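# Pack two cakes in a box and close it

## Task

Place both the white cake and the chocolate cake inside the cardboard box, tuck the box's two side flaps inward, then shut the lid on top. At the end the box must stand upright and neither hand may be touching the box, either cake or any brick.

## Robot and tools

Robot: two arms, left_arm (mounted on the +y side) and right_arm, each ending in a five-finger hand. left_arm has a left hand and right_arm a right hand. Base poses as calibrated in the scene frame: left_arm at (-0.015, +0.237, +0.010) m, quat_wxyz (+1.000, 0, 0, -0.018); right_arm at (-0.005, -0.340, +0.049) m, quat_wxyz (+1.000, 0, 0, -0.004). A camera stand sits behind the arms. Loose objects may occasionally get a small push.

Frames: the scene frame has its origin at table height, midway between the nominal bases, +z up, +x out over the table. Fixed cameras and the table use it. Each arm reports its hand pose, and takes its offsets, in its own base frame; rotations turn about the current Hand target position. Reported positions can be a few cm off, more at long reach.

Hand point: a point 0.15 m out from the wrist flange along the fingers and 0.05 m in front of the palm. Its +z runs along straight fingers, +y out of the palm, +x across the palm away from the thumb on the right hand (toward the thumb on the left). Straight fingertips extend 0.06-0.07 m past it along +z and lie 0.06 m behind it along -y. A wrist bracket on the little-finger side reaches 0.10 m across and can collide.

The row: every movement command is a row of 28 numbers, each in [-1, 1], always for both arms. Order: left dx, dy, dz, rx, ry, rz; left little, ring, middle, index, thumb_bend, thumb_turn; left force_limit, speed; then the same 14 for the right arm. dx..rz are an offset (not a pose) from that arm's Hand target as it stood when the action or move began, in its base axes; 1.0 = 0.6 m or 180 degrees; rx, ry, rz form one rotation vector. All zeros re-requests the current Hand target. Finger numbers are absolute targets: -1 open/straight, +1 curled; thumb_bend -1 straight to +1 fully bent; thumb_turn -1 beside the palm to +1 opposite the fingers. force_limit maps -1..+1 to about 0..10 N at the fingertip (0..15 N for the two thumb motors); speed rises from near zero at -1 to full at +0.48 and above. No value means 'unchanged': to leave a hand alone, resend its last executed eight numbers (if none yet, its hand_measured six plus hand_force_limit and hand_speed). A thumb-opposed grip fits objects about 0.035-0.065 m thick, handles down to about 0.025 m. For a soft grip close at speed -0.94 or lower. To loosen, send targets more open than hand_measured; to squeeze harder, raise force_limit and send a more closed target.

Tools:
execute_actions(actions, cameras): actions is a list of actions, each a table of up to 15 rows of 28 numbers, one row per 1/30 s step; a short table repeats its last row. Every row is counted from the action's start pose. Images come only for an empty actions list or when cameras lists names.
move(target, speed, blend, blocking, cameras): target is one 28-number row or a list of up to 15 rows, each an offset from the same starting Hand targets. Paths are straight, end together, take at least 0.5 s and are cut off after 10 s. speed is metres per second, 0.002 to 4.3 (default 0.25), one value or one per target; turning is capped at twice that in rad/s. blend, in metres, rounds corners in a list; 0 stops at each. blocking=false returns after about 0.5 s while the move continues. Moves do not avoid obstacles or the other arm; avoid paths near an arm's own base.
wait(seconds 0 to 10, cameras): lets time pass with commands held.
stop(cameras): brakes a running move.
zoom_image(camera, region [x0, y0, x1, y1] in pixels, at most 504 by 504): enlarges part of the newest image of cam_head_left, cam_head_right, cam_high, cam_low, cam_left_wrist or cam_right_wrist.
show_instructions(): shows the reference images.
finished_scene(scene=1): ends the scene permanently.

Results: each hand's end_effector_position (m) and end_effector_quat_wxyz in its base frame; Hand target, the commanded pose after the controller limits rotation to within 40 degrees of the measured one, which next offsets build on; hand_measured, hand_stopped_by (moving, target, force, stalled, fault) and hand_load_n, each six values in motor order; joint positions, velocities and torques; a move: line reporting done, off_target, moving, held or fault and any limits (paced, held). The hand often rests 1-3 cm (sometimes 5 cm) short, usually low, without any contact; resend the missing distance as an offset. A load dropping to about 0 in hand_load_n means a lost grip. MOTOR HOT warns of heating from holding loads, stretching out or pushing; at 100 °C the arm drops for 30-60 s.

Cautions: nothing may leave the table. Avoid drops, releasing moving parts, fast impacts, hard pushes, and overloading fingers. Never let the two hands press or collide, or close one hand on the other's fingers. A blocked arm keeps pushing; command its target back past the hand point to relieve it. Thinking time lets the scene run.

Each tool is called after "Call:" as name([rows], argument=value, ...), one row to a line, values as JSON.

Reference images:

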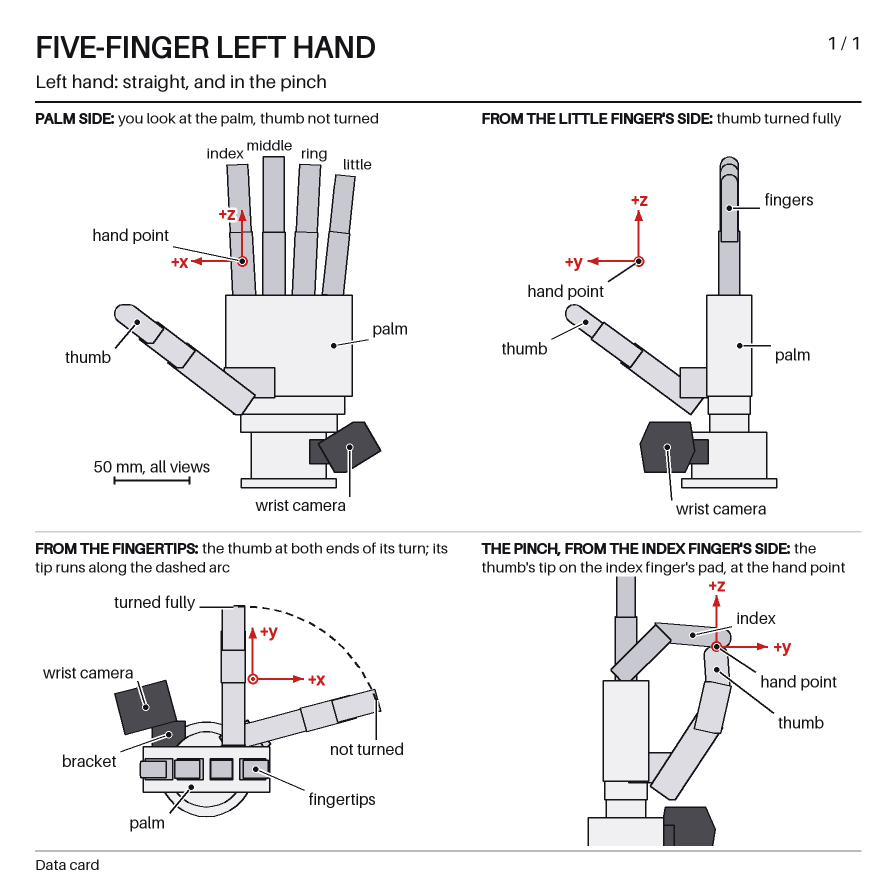

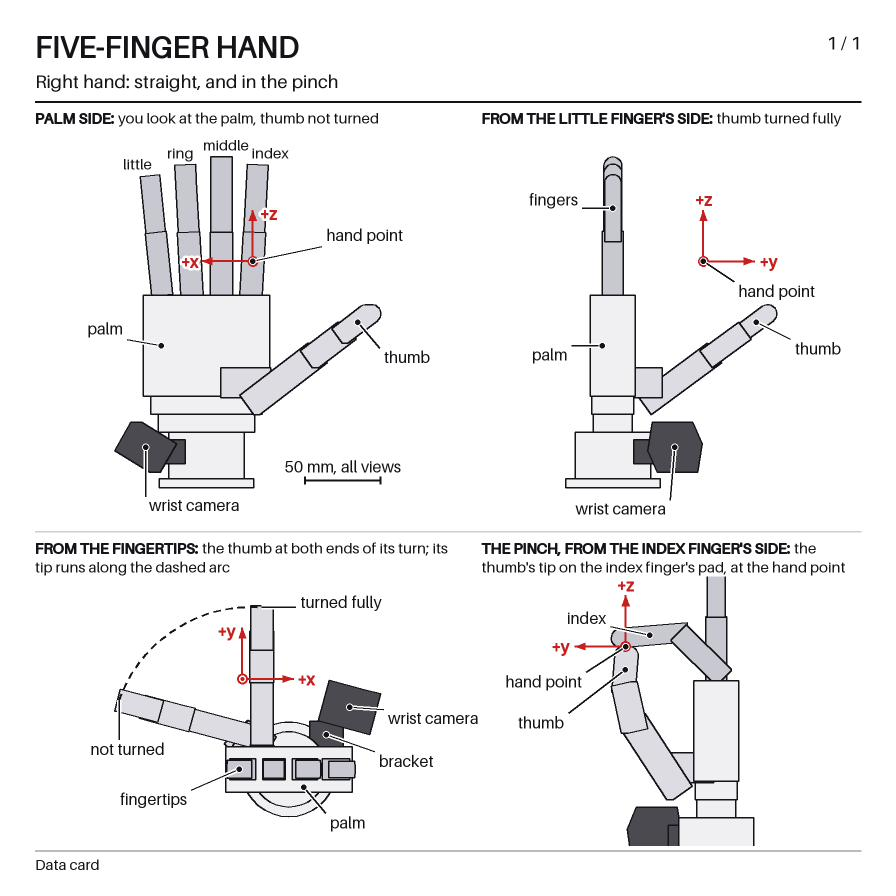

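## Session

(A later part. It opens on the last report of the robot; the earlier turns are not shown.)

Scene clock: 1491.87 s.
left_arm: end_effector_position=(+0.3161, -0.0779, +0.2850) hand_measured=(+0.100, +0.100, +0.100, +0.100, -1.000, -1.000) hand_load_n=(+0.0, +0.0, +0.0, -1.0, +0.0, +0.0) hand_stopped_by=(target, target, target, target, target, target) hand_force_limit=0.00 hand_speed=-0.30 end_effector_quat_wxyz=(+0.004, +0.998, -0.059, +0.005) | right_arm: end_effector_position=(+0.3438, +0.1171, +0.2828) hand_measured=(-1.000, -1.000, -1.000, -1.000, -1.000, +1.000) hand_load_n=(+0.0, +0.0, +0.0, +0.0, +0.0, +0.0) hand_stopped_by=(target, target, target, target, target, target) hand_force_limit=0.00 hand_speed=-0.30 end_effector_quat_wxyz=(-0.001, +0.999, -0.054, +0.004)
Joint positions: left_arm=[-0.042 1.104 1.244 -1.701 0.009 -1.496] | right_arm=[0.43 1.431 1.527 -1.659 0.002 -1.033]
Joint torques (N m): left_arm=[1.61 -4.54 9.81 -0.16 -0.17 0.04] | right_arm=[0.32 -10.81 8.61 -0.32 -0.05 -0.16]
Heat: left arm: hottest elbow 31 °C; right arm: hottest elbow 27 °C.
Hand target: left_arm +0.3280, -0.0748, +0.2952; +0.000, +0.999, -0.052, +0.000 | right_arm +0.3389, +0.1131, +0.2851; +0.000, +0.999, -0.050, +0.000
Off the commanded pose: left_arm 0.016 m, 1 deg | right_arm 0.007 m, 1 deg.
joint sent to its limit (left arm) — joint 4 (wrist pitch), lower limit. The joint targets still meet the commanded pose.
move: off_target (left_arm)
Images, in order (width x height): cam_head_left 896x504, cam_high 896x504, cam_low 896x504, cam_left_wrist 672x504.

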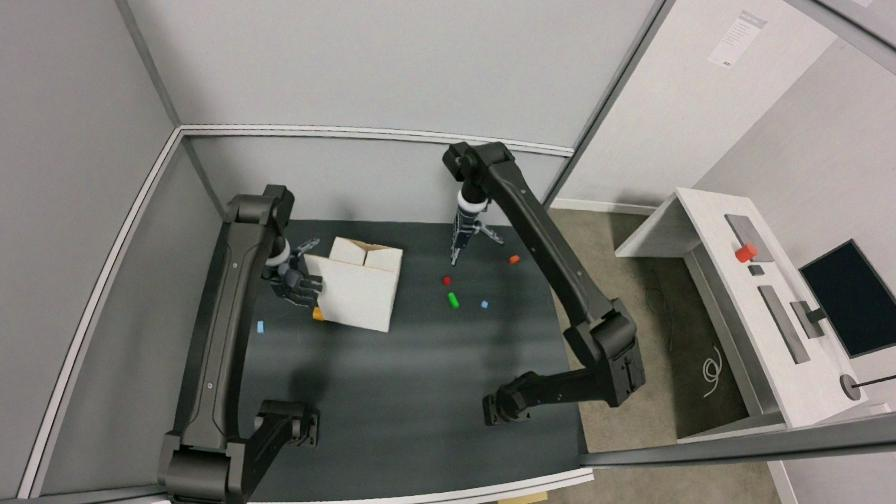

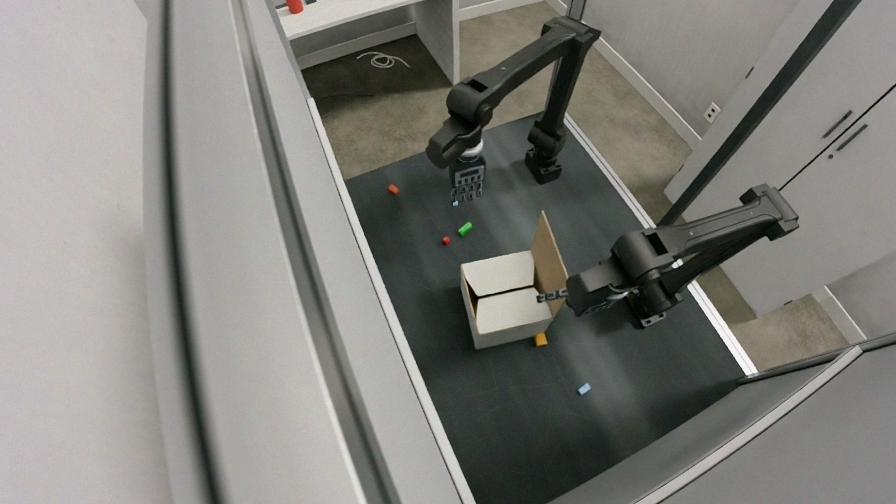

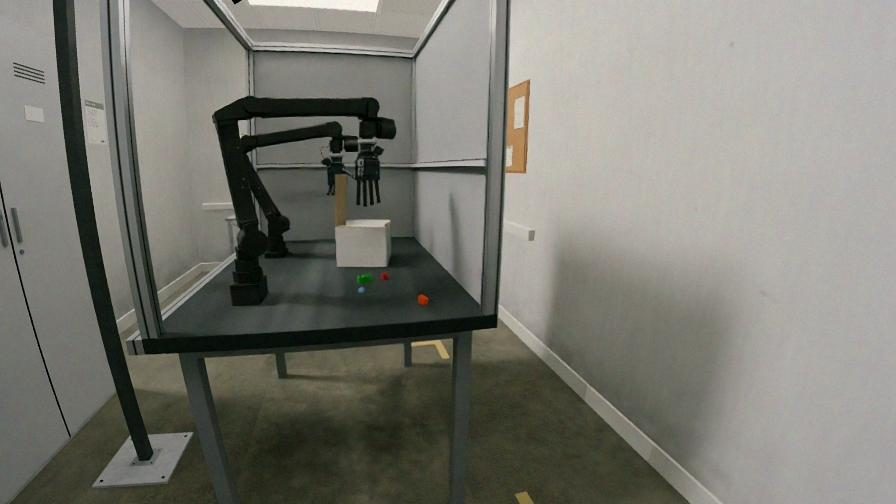

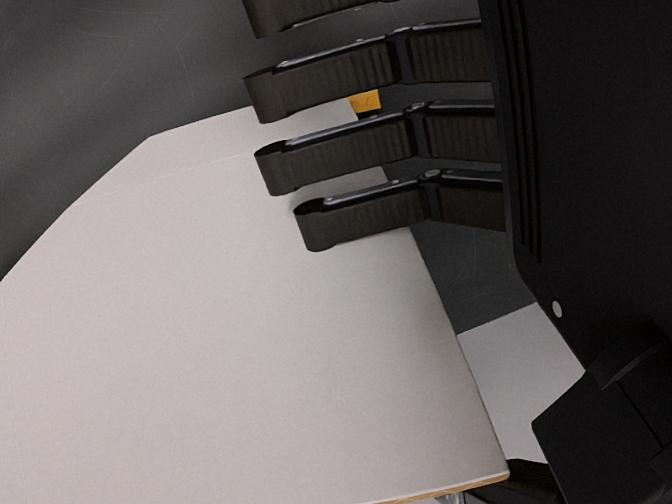

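Call:
move([
  [0.0,0.16,0.0,0,0,0,0.1,0.1,0.1,0.1,-1,-1,0,-0.3, 0,0,0,0,0,0.0,-1,-1,-1,-1,-1,1,0,-0.3],
  [-0.17,0.18,0.04,0,0,-0.26,-1,-1,-1,-1,-1,1,0,0, 0,0,0,0,0,0.0,-1,-1,-1,-1,-1,1,0,-0.3],
  [-0.2,0.17,0.06,0,0,-0.524,-1,-1,-1,-1,-1,1,0,0, 0,0,0,0,0,0.0,-1,-1,-1,-1,-1,1,0,-0.3],
], speed=[0.06,0.12,0.12], cameras=["all"])

Call:
zoom_image(camera="cam_head_left", region=[230, 200, 430, 400])

Call:
zoom_image(camera="cam_low", region=[220, 140, 420, 300])

Scene clock: 1565.53 s.
left_arm: end_effector_position=(+0.2121, +0.0300, +0.3148) hand_measured=(-1.000, -1.000, -1.000, -1.000, -1.000, +1.000) hand_load_n=(+0.0, +0.0, +0.0, +0.0, +0.0, +0.0) hand_stopped_by=(target, target, target, target, target, target) hand_force_limit=0.00 hand_speed=0.00 end_effector_quat_wxyz=(-0.055, +0.744, -0.664, +0.052) | right_arm: end_effector_position=(+0.3438, +0.1171, +0.2828) hand_measured=(-1.000, -1.000, -1.000, -1.000, -1.000, +1.000) hand_load_n=(+0.0, +0.0, +0.0, +0.0, +0.0, +0.0) hand_stopped_by=(target, target, target, target, target, target) hand_force_limit=0.00 hand_speed=-0.30 end_effector_quat_wxyz=(-0.001, +0.999, -0.054, +0.004)
Joint positions: left_arm=[0.268 0.985 1.264 -1.701 0.028 0.153] | right_arm=[0.43 1.431 1.527 -1.659 0.002 -1.033]
Joint torques (N m): left_arm=[-0.26 -4.66 8.79 0.14 -0.15 0.18] | right_arm=[0.26 -10.58 8.58 -0.29 -0.06 -0.16]
Heat: left arm: hottest elbow 31 °C; right arm: hottest elbow 27 °C.
Hand target: left_arm +0.2140, +0.0292, +0.3268; -0.016, +0.738, -0.675, +0.020 (not the last commanded pose) | right_arm +0.3389, +0.1131, +0.2851; +0.000, +0.999, -0.050, +0.000
Off the commanded pose: left_arm 0.017 m, 19 deg | right_arm 0.007 m, 1 deg.
joint sent to its limit (left arm) — joint 4 (wrist pitch), lower limit.
move: off_target (left_arm; path cut at 10 s); path passed 2 of 3 targets; target 2's new numbers were sent with left_arm's hand 0.006 m and 9 deg from that target

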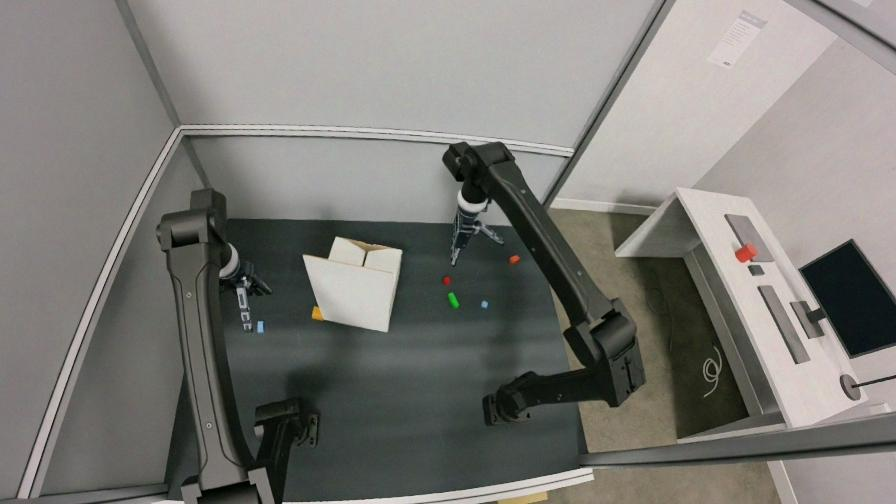

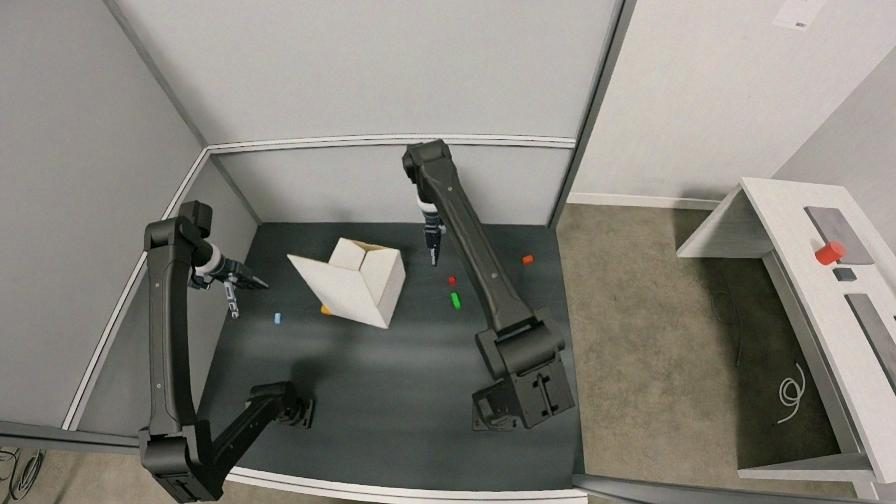

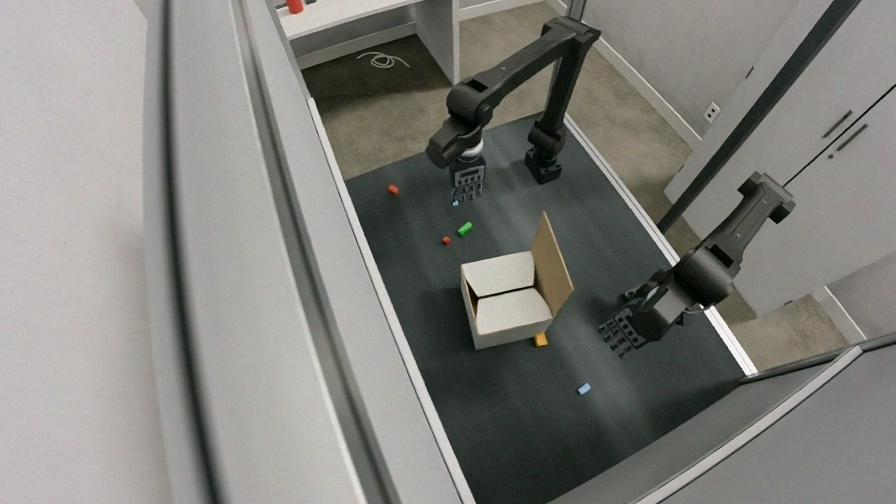

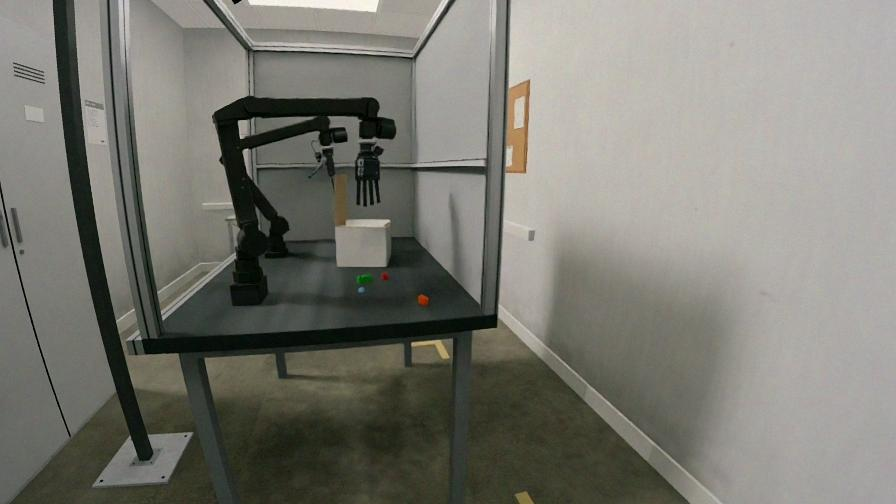

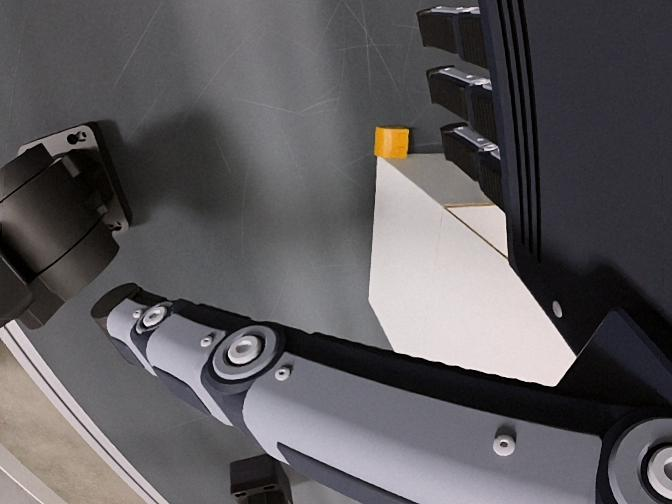

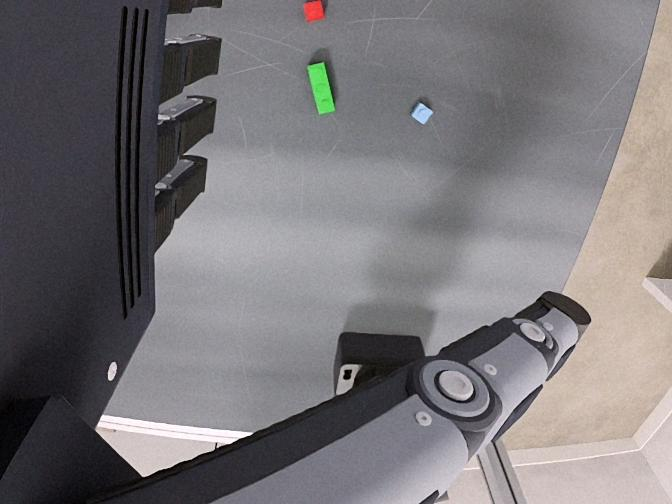

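Scaled by 2.520.

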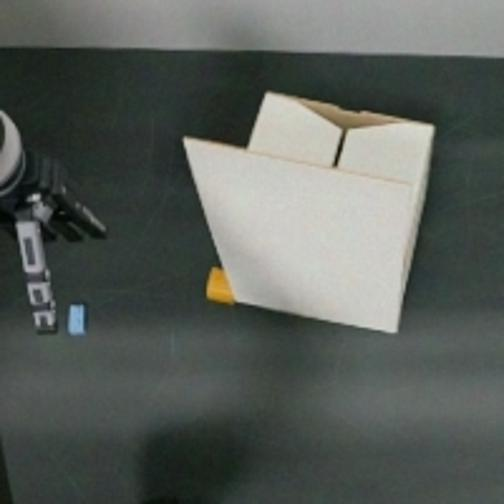

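Scaled by 2.520.

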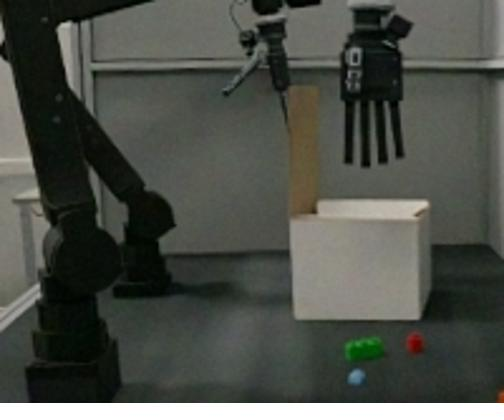

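Call:
move([
  [-0.085,-0.06,0.0,0.0033,0.016,-0.0855,-1,-1,-1,-1,-1,1,0,0, 0,0,0,0,0,0.0,-1,-1,-1,-1,-1,1,0,-0.3],
  [-0.075,-0.3095,0.022,0.0033,0.016,-0.0855,-1,-1,-1,-1,-1,1,0,0, 0,0,0,0,0,0.0,-1,-1,-1,-1,-1,1,0,-0.3],
], speed=[0.1,0.1], cameras=["all"])

Call:
zoom_image(camera="cam_head_left", region=[230, 200, 430, 400])

Call:
zoom_image(camera="cam_low", region=[220, 140, 420, 300])

Call:
zoom_image(camera="cam_high", region=[430, 190, 720, 430])

Scene clock: 1582.23 s.
left_arm: end_effector_position=(+0.1645, -0.1497, +0.3231) hand_measured=(-1.000, -1.000, -1.000, -1.000, -1.000, +1.000) hand_load_n=(+0.0, +0.0, +0.0, +0.0, +0.0, +0.0) hand_stopped_by=(target, target, target, target, target, target) hand_force_limit=0.00 hand_speed=0.00 end_effector_quat_wxyz=(+0.021, -0.633, +0.768, -0.092) | right_arm: end_effector_position=(+0.3438, +0.1171, +0.2828) hand_measured=(-1.000, -1.000, -1.000, -1.000, -1.000, +1.000) hand_load_n=(+0.0, +0.0, +0.0, +0.0, +0.0, +0.0) hand_stopped_by=(target, target, target, target, target, target) hand_force_limit=0.00 hand_speed=-0.30 end_effector_quat_wxyz=(-0.001, +0.999, -0.054, +0.004)
Joint positions: left_arm=[-0.494 0.933 1.249 -1.701 0.031 -0.304] | right_arm=[0.43 1.431 1.527 -1.659 0.002 -1.033]
Joint torques (N m): left_arm=[-0.97 -3.08 10.09 0.57 0.07 -0.05] | right_arm=[0.5 -10.52 8.57 -0.31 -0.06 -0.17]
Heat: left arm: hottest elbow 31 °C; right arm: hottest elbow 27 °C.
Hand target: left_arm +0.1690, -0.1564, +0.3400; +0.000, -0.641, +0.768, +0.001 | right_arm +0.3389, +0.1131, +0.2851; +0.000, +0.999, -0.050, +0.000
Off the commanded pose: left_arm 0.019 m, 11 deg | right_arm 0.007 m, 1 deg.
joint sent to its limit (left arm) — joint 4 (wrist pitch), lower limit. The joint targets are off in orientation, not in position.
move: off_target (left_arm)

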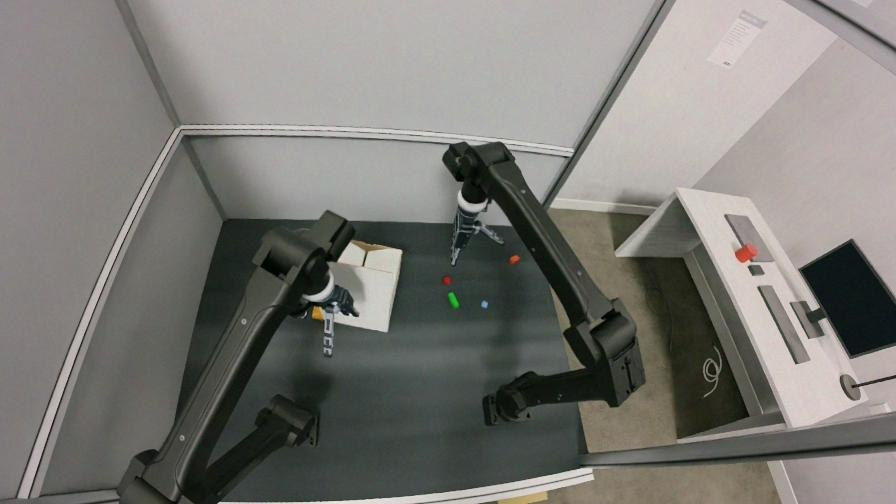

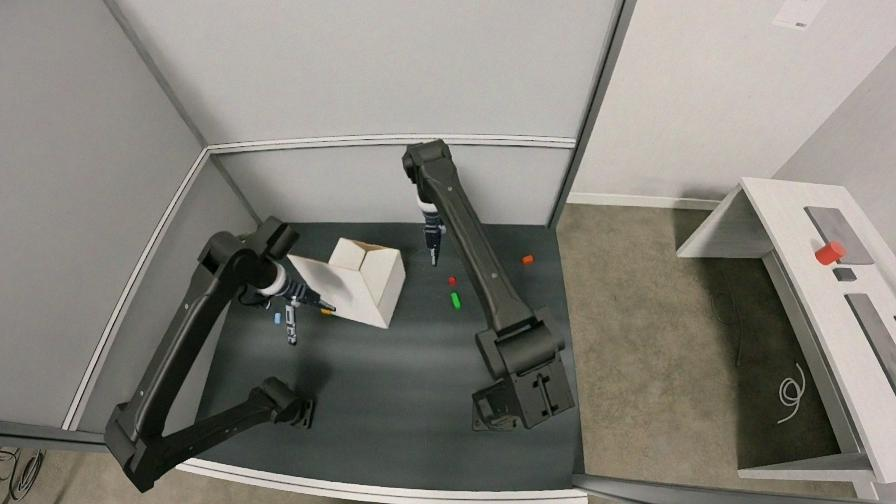

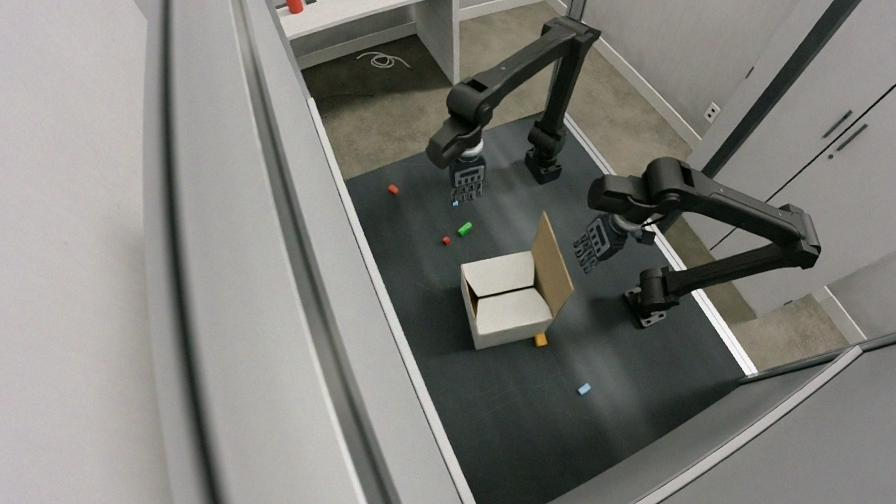

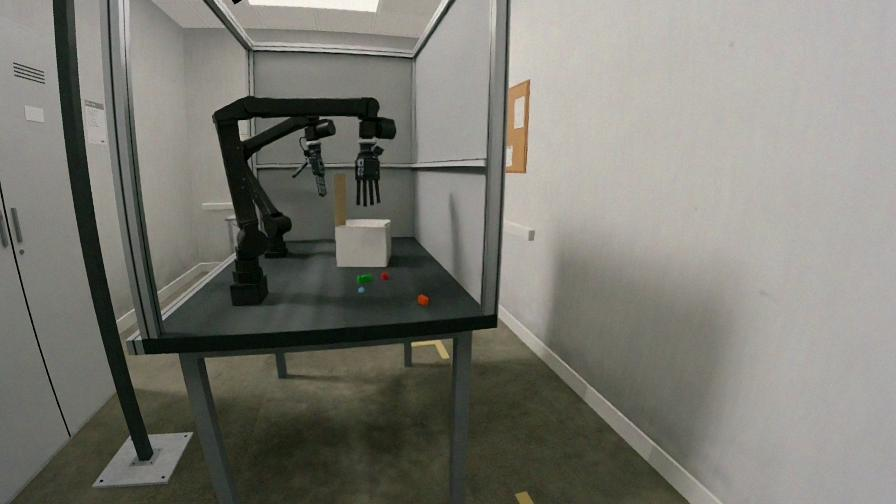

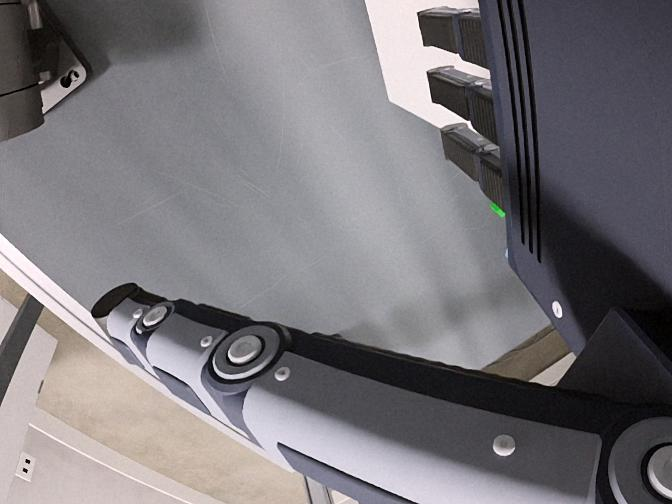

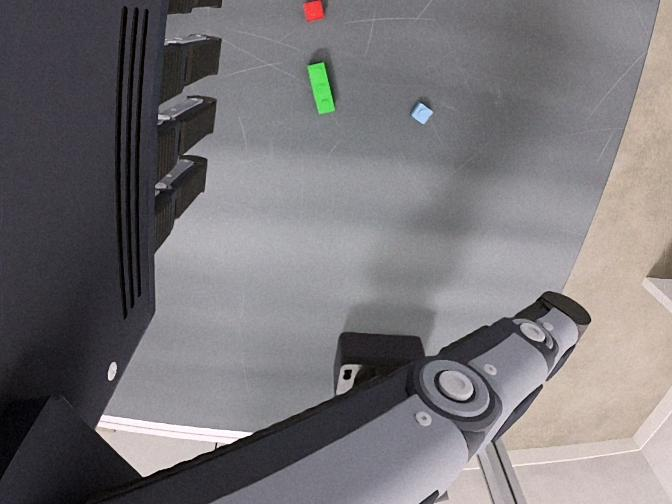

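Scaled by 2.520.

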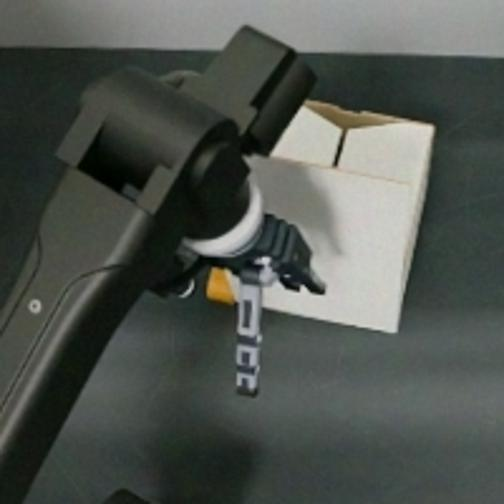

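Scaled by 2.520.

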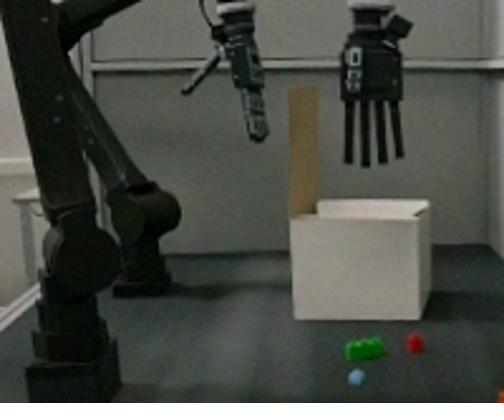

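Scaled by 1.738.

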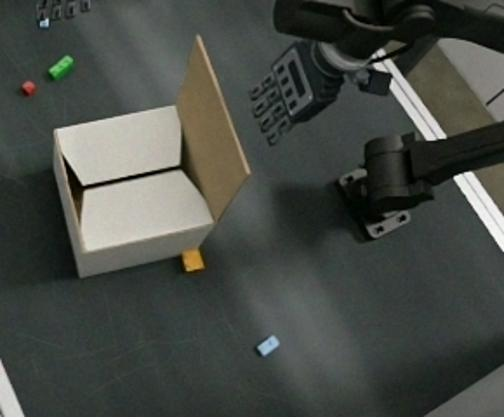

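Call:
move([
  [0.0,0.0,0.04,0.0,0.0,0.0,-1,-1,-1,-1,-1,1,0,0, 0,0,0,0,0,0.0,-1,-1,-1,-1,-1,1,0,-0.3],
  [0.14,-0.0255,0.04,0,0,0,-1,-1,-1,-1,-1,1,0,0, 0,0,0,0,0,0.0,-1,-1,-1,-1,-1,1,0,-0.3],
], speed=[0.06,0.06], blend=0.01, cameras=["cam_head_left","cam_head_right","cam_high","cam_low","cam_left_wrist"])

Call:
zoom_image(camera="cam_head_left", region=[230, 200, 430, 400])

Call:
zoom_image(camera="cam_low", region=[220, 140, 420, 300])

Call:
zoom_image(camera="cam_high", region=[430, 190, 720, 430])

Scene clock: 1594.37 s.
left_arm: end_effector_position=(+0.2427, -0.1725, +0.3491) hand_measured=(-1.000, -1.000, -1.000, -1.000, -1.000, +1.000) hand_load_n=(+0.0, +0.0, +0.0, +0.0, +0.0, +0.0) hand_stopped_by=(target, target, target, target, target, target) hand_force_limit=0.00 hand_speed=0.00 end_effector_quat_wxyz=(+0.022, -0.639, +0.764, -0.088) | right_arm: end_effector_position=(+0.3438, +0.1171, +0.2828) hand_measured=(-1.000, -1.000, -1.000, -1.000, -1.000, +1.000) hand_load_n=(+0.0, +0.0, +0.0, +0.0, +0.0, +0.0) hand_stopped_by=(target, target, target, target, target, target) hand_force_limit=0.00 hand_speed=-0.30 end_effector_quat_wxyz=(-0.001, +0.999, -0.054, +0.004)
Joint positions: left_arm=[-0.44 1.156 1.464 -1.701 0.034 -0.265] | right_arm=[0.43 1.431 1.527 -1.659 0.002 -1.033]
Joint torques (N m): left_arm=[1.49 -7.12 10.21 0.39 -0.15 0.2] | right_arm=[0.26 -10.7 8.58 -0.34 -0.05 -0.15]
Heat: left arm: hottest elbow 31 °C; right arm: hottest elbow 27 °C.
Hand target: left_arm +0.2531, -0.1717, +0.3640; +0.000, -0.641, +0.768, +0.001 | right_arm +0.3389, +0.1131, +0.2851; +0.000, +0.999, -0.050, +0.000
Off the commanded pose: left_arm 0.018 m, 10 deg | right_arm 0.007 m, 1 deg.
joint sent to its limit (left arm) — joint 4 (wrist pitch), lower limit. The joint targets are off in orientation, not in position.
move: off_target (left_arm)
Images, in order (width x height): cam_head_left 896x504, cam_head_right 896x504, cam_high 896x504, cam_low 896x504, cam_left_wrist 672x504.

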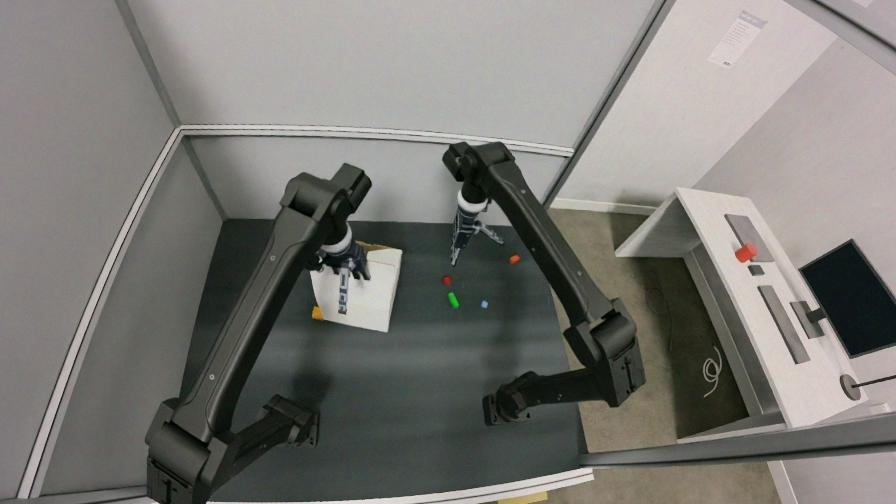

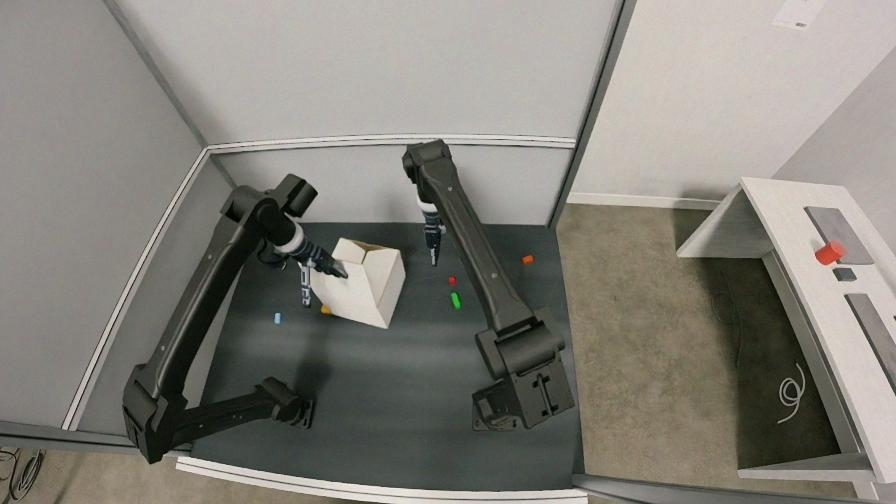

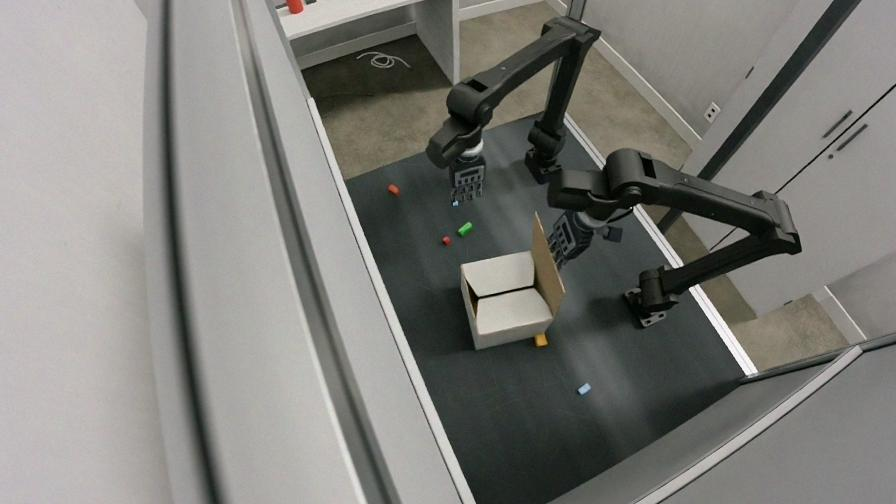

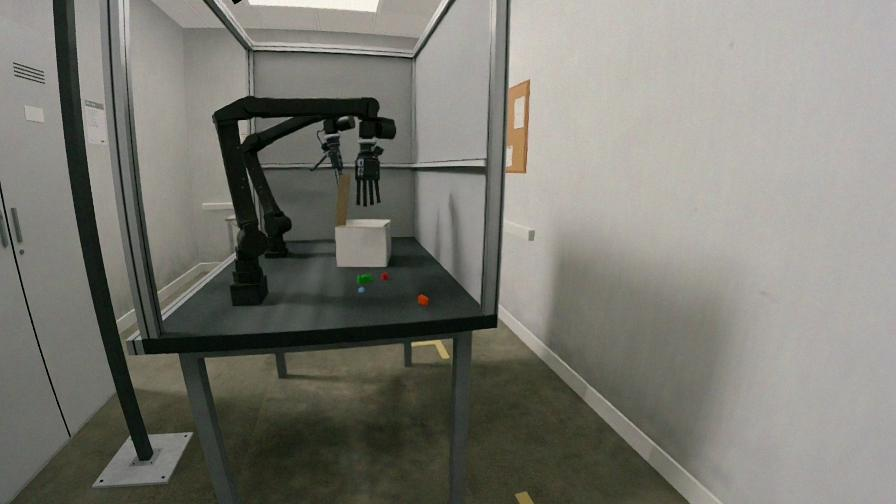

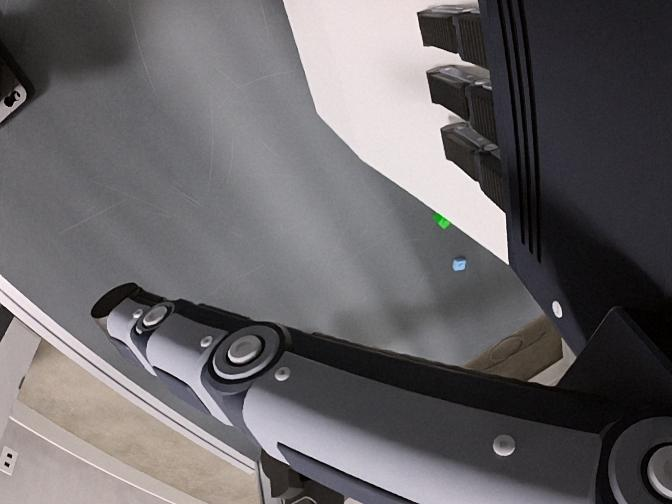

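Scaled by 2.520.

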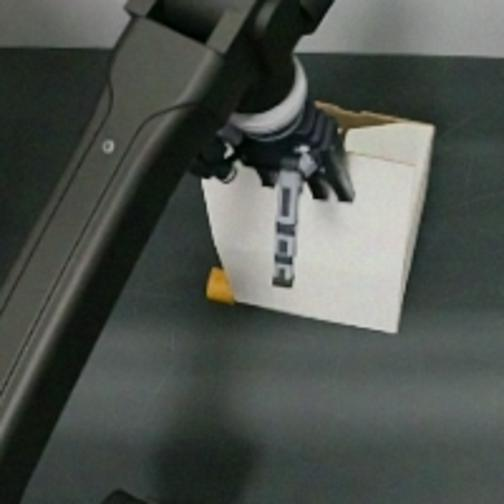

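Scaled by 2.520.

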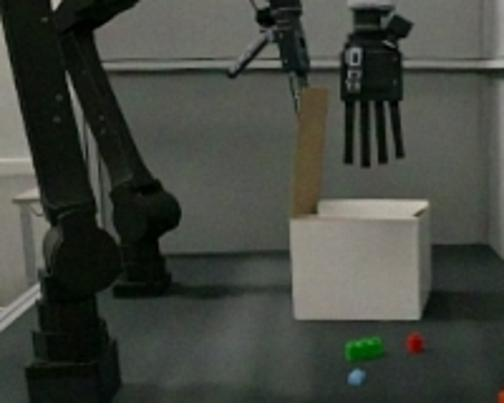

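Scaled by 1.738.

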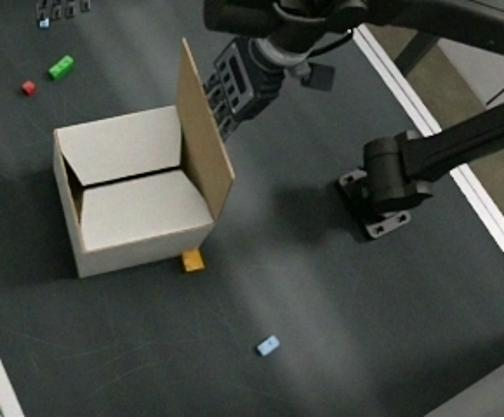

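Call:
move([
  [0.0765,-0.0155,-0.027,0.0,0.0,0.0,-1,-1,-1,-1,-1,1,0,0, 0,0,0,0,0,0.0,-1,-1,-1,-1,-1,1,0,-0.3],
  [0.1465,-0.029,-0.083,0,0,0,-1,-1,-1,-1,-1,1,0,0, 0,0,0,0,0,0.0,-1,-1,-1,-1,-1,1,0,-0.3],
], speed=[0.06,0.06], blend=0.01, cameras=["cam_head_left","cam_high","cam_low"])

Call:
zoom_image(camera="cam_head_left", region=[230, 200, 430, 400])

Call:
zoom_image(camera="cam_low", region=[220, 140, 420, 300])

Call:
zoom_image(camera="cam_high", region=[430, 190, 720, 430])

Scene clock: 1616.27 s.
left_arm: end_effector_position=(+0.3280, -0.1902, +0.3034) hand_measured=(-1.000, -1.000, -1.000, -1.000, -1.000, +1.000) hand_load_n=(+0.0, +0.0, +0.0, +0.0, +0.0, +0.0) hand_stopped_by=(target, target, target, target, target, target) hand_force_limit=0.00 hand_speed=0.00 end_effector_quat_wxyz=(+0.001, -0.641, +0.767, -0.012) | right_arm: end_effector_position=(+0.3438, +0.1171, +0.2828) hand_measured=(-1.000, -1.000, -1.000, -1.000, -1.000, +1.000) hand_load_n=(+0.0, +0.0, +0.0, +0.0, +0.0, +0.0) hand_stopped_by=(target, target, target, target, target, target) hand_force_limit=0.00 hand_speed=-0.30 end_effector_quat_wxyz=(-0.001, +0.999, -0.054, +0.004)
Joint positions: left_arm=[-0.405 1.453 1.605 -1.701 0.009 -0.226] | right_arm=[0.43 1.431 1.527 -1.659 0.002 -1.033]
Joint torques (N m): left_arm=[1.44 -11.34 10.28 0.12 -0.18 0.16] | right_arm=[0.67 -10.64 8.61 -0.39 -0.07 -0.17]
Heat: left arm: hottest elbow 31 °C; right arm: hottest elbow 27 °C.
Hand target: left_arm +0.3409, -0.1892, +0.3143; +0.000, -0.641, +0.768, +0.001 | right_arm +0.3389, +0.1131, +0.2851; +0.000, +0.999, -0.050, +0.000
Off the commanded pose: left_arm 0.017 m, 1 deg | right_arm 0.007 m, 1 deg.
joint sent to its limit (left arm) — joint 4 (wrist pitch), lower limit. The joint targets are off in orientation, not in position.
move: off_target (left_arm)
Images, in order (width x height): cam_head_left 896x504, cam_high 896x504, cam_low 896x504.

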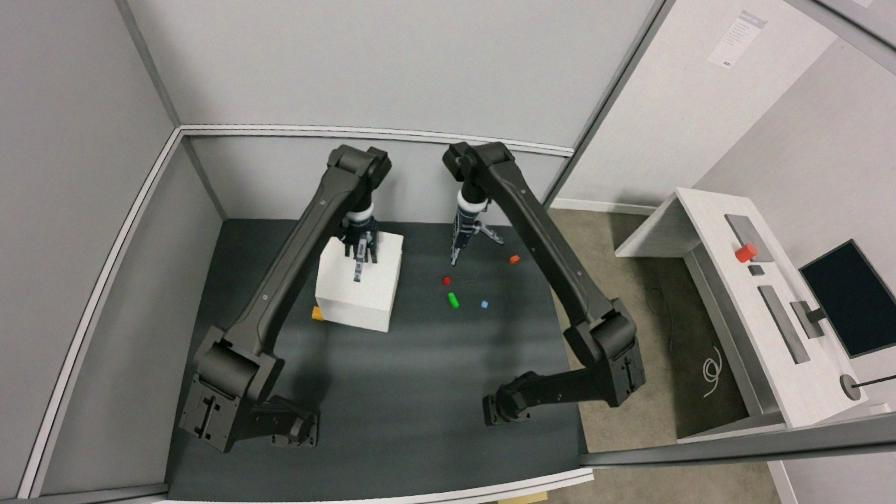

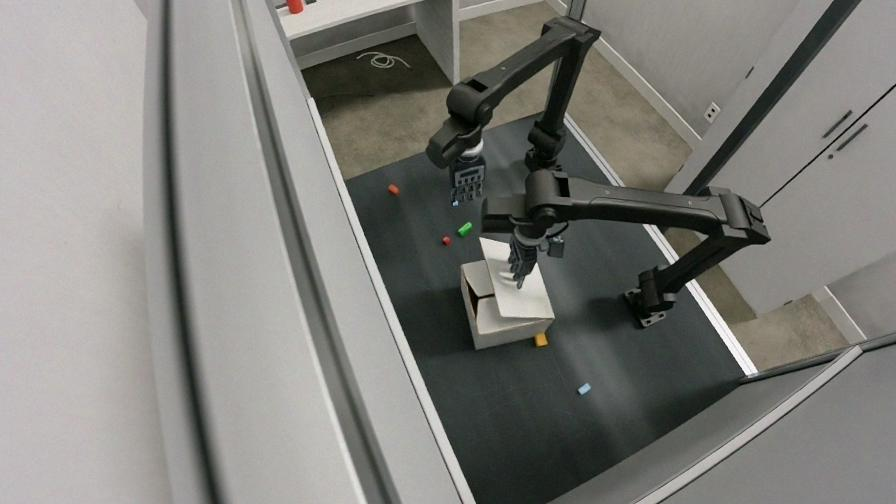

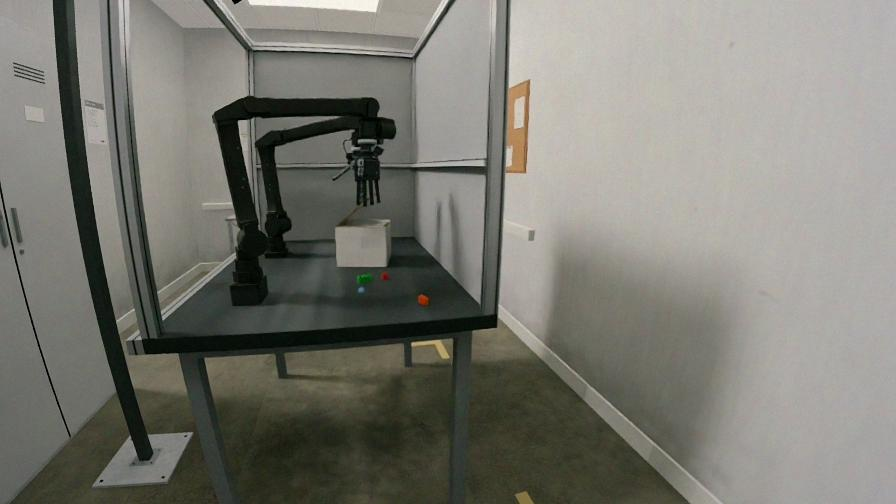

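Scaled by 2.520.

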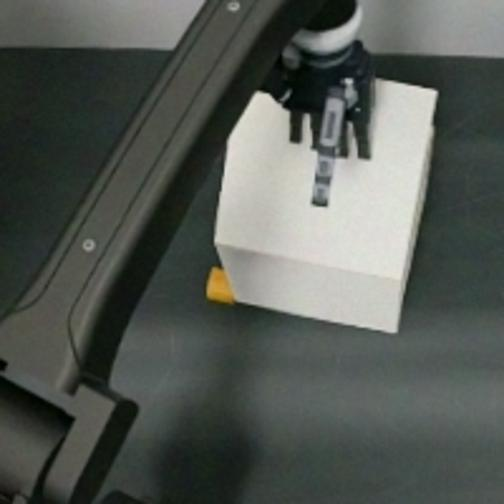

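Scaled by 2.520.

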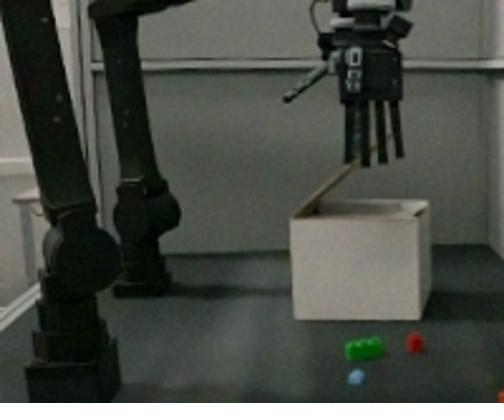

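Scaled by 1.738.

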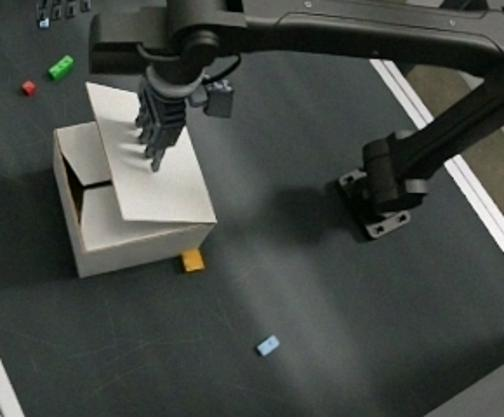

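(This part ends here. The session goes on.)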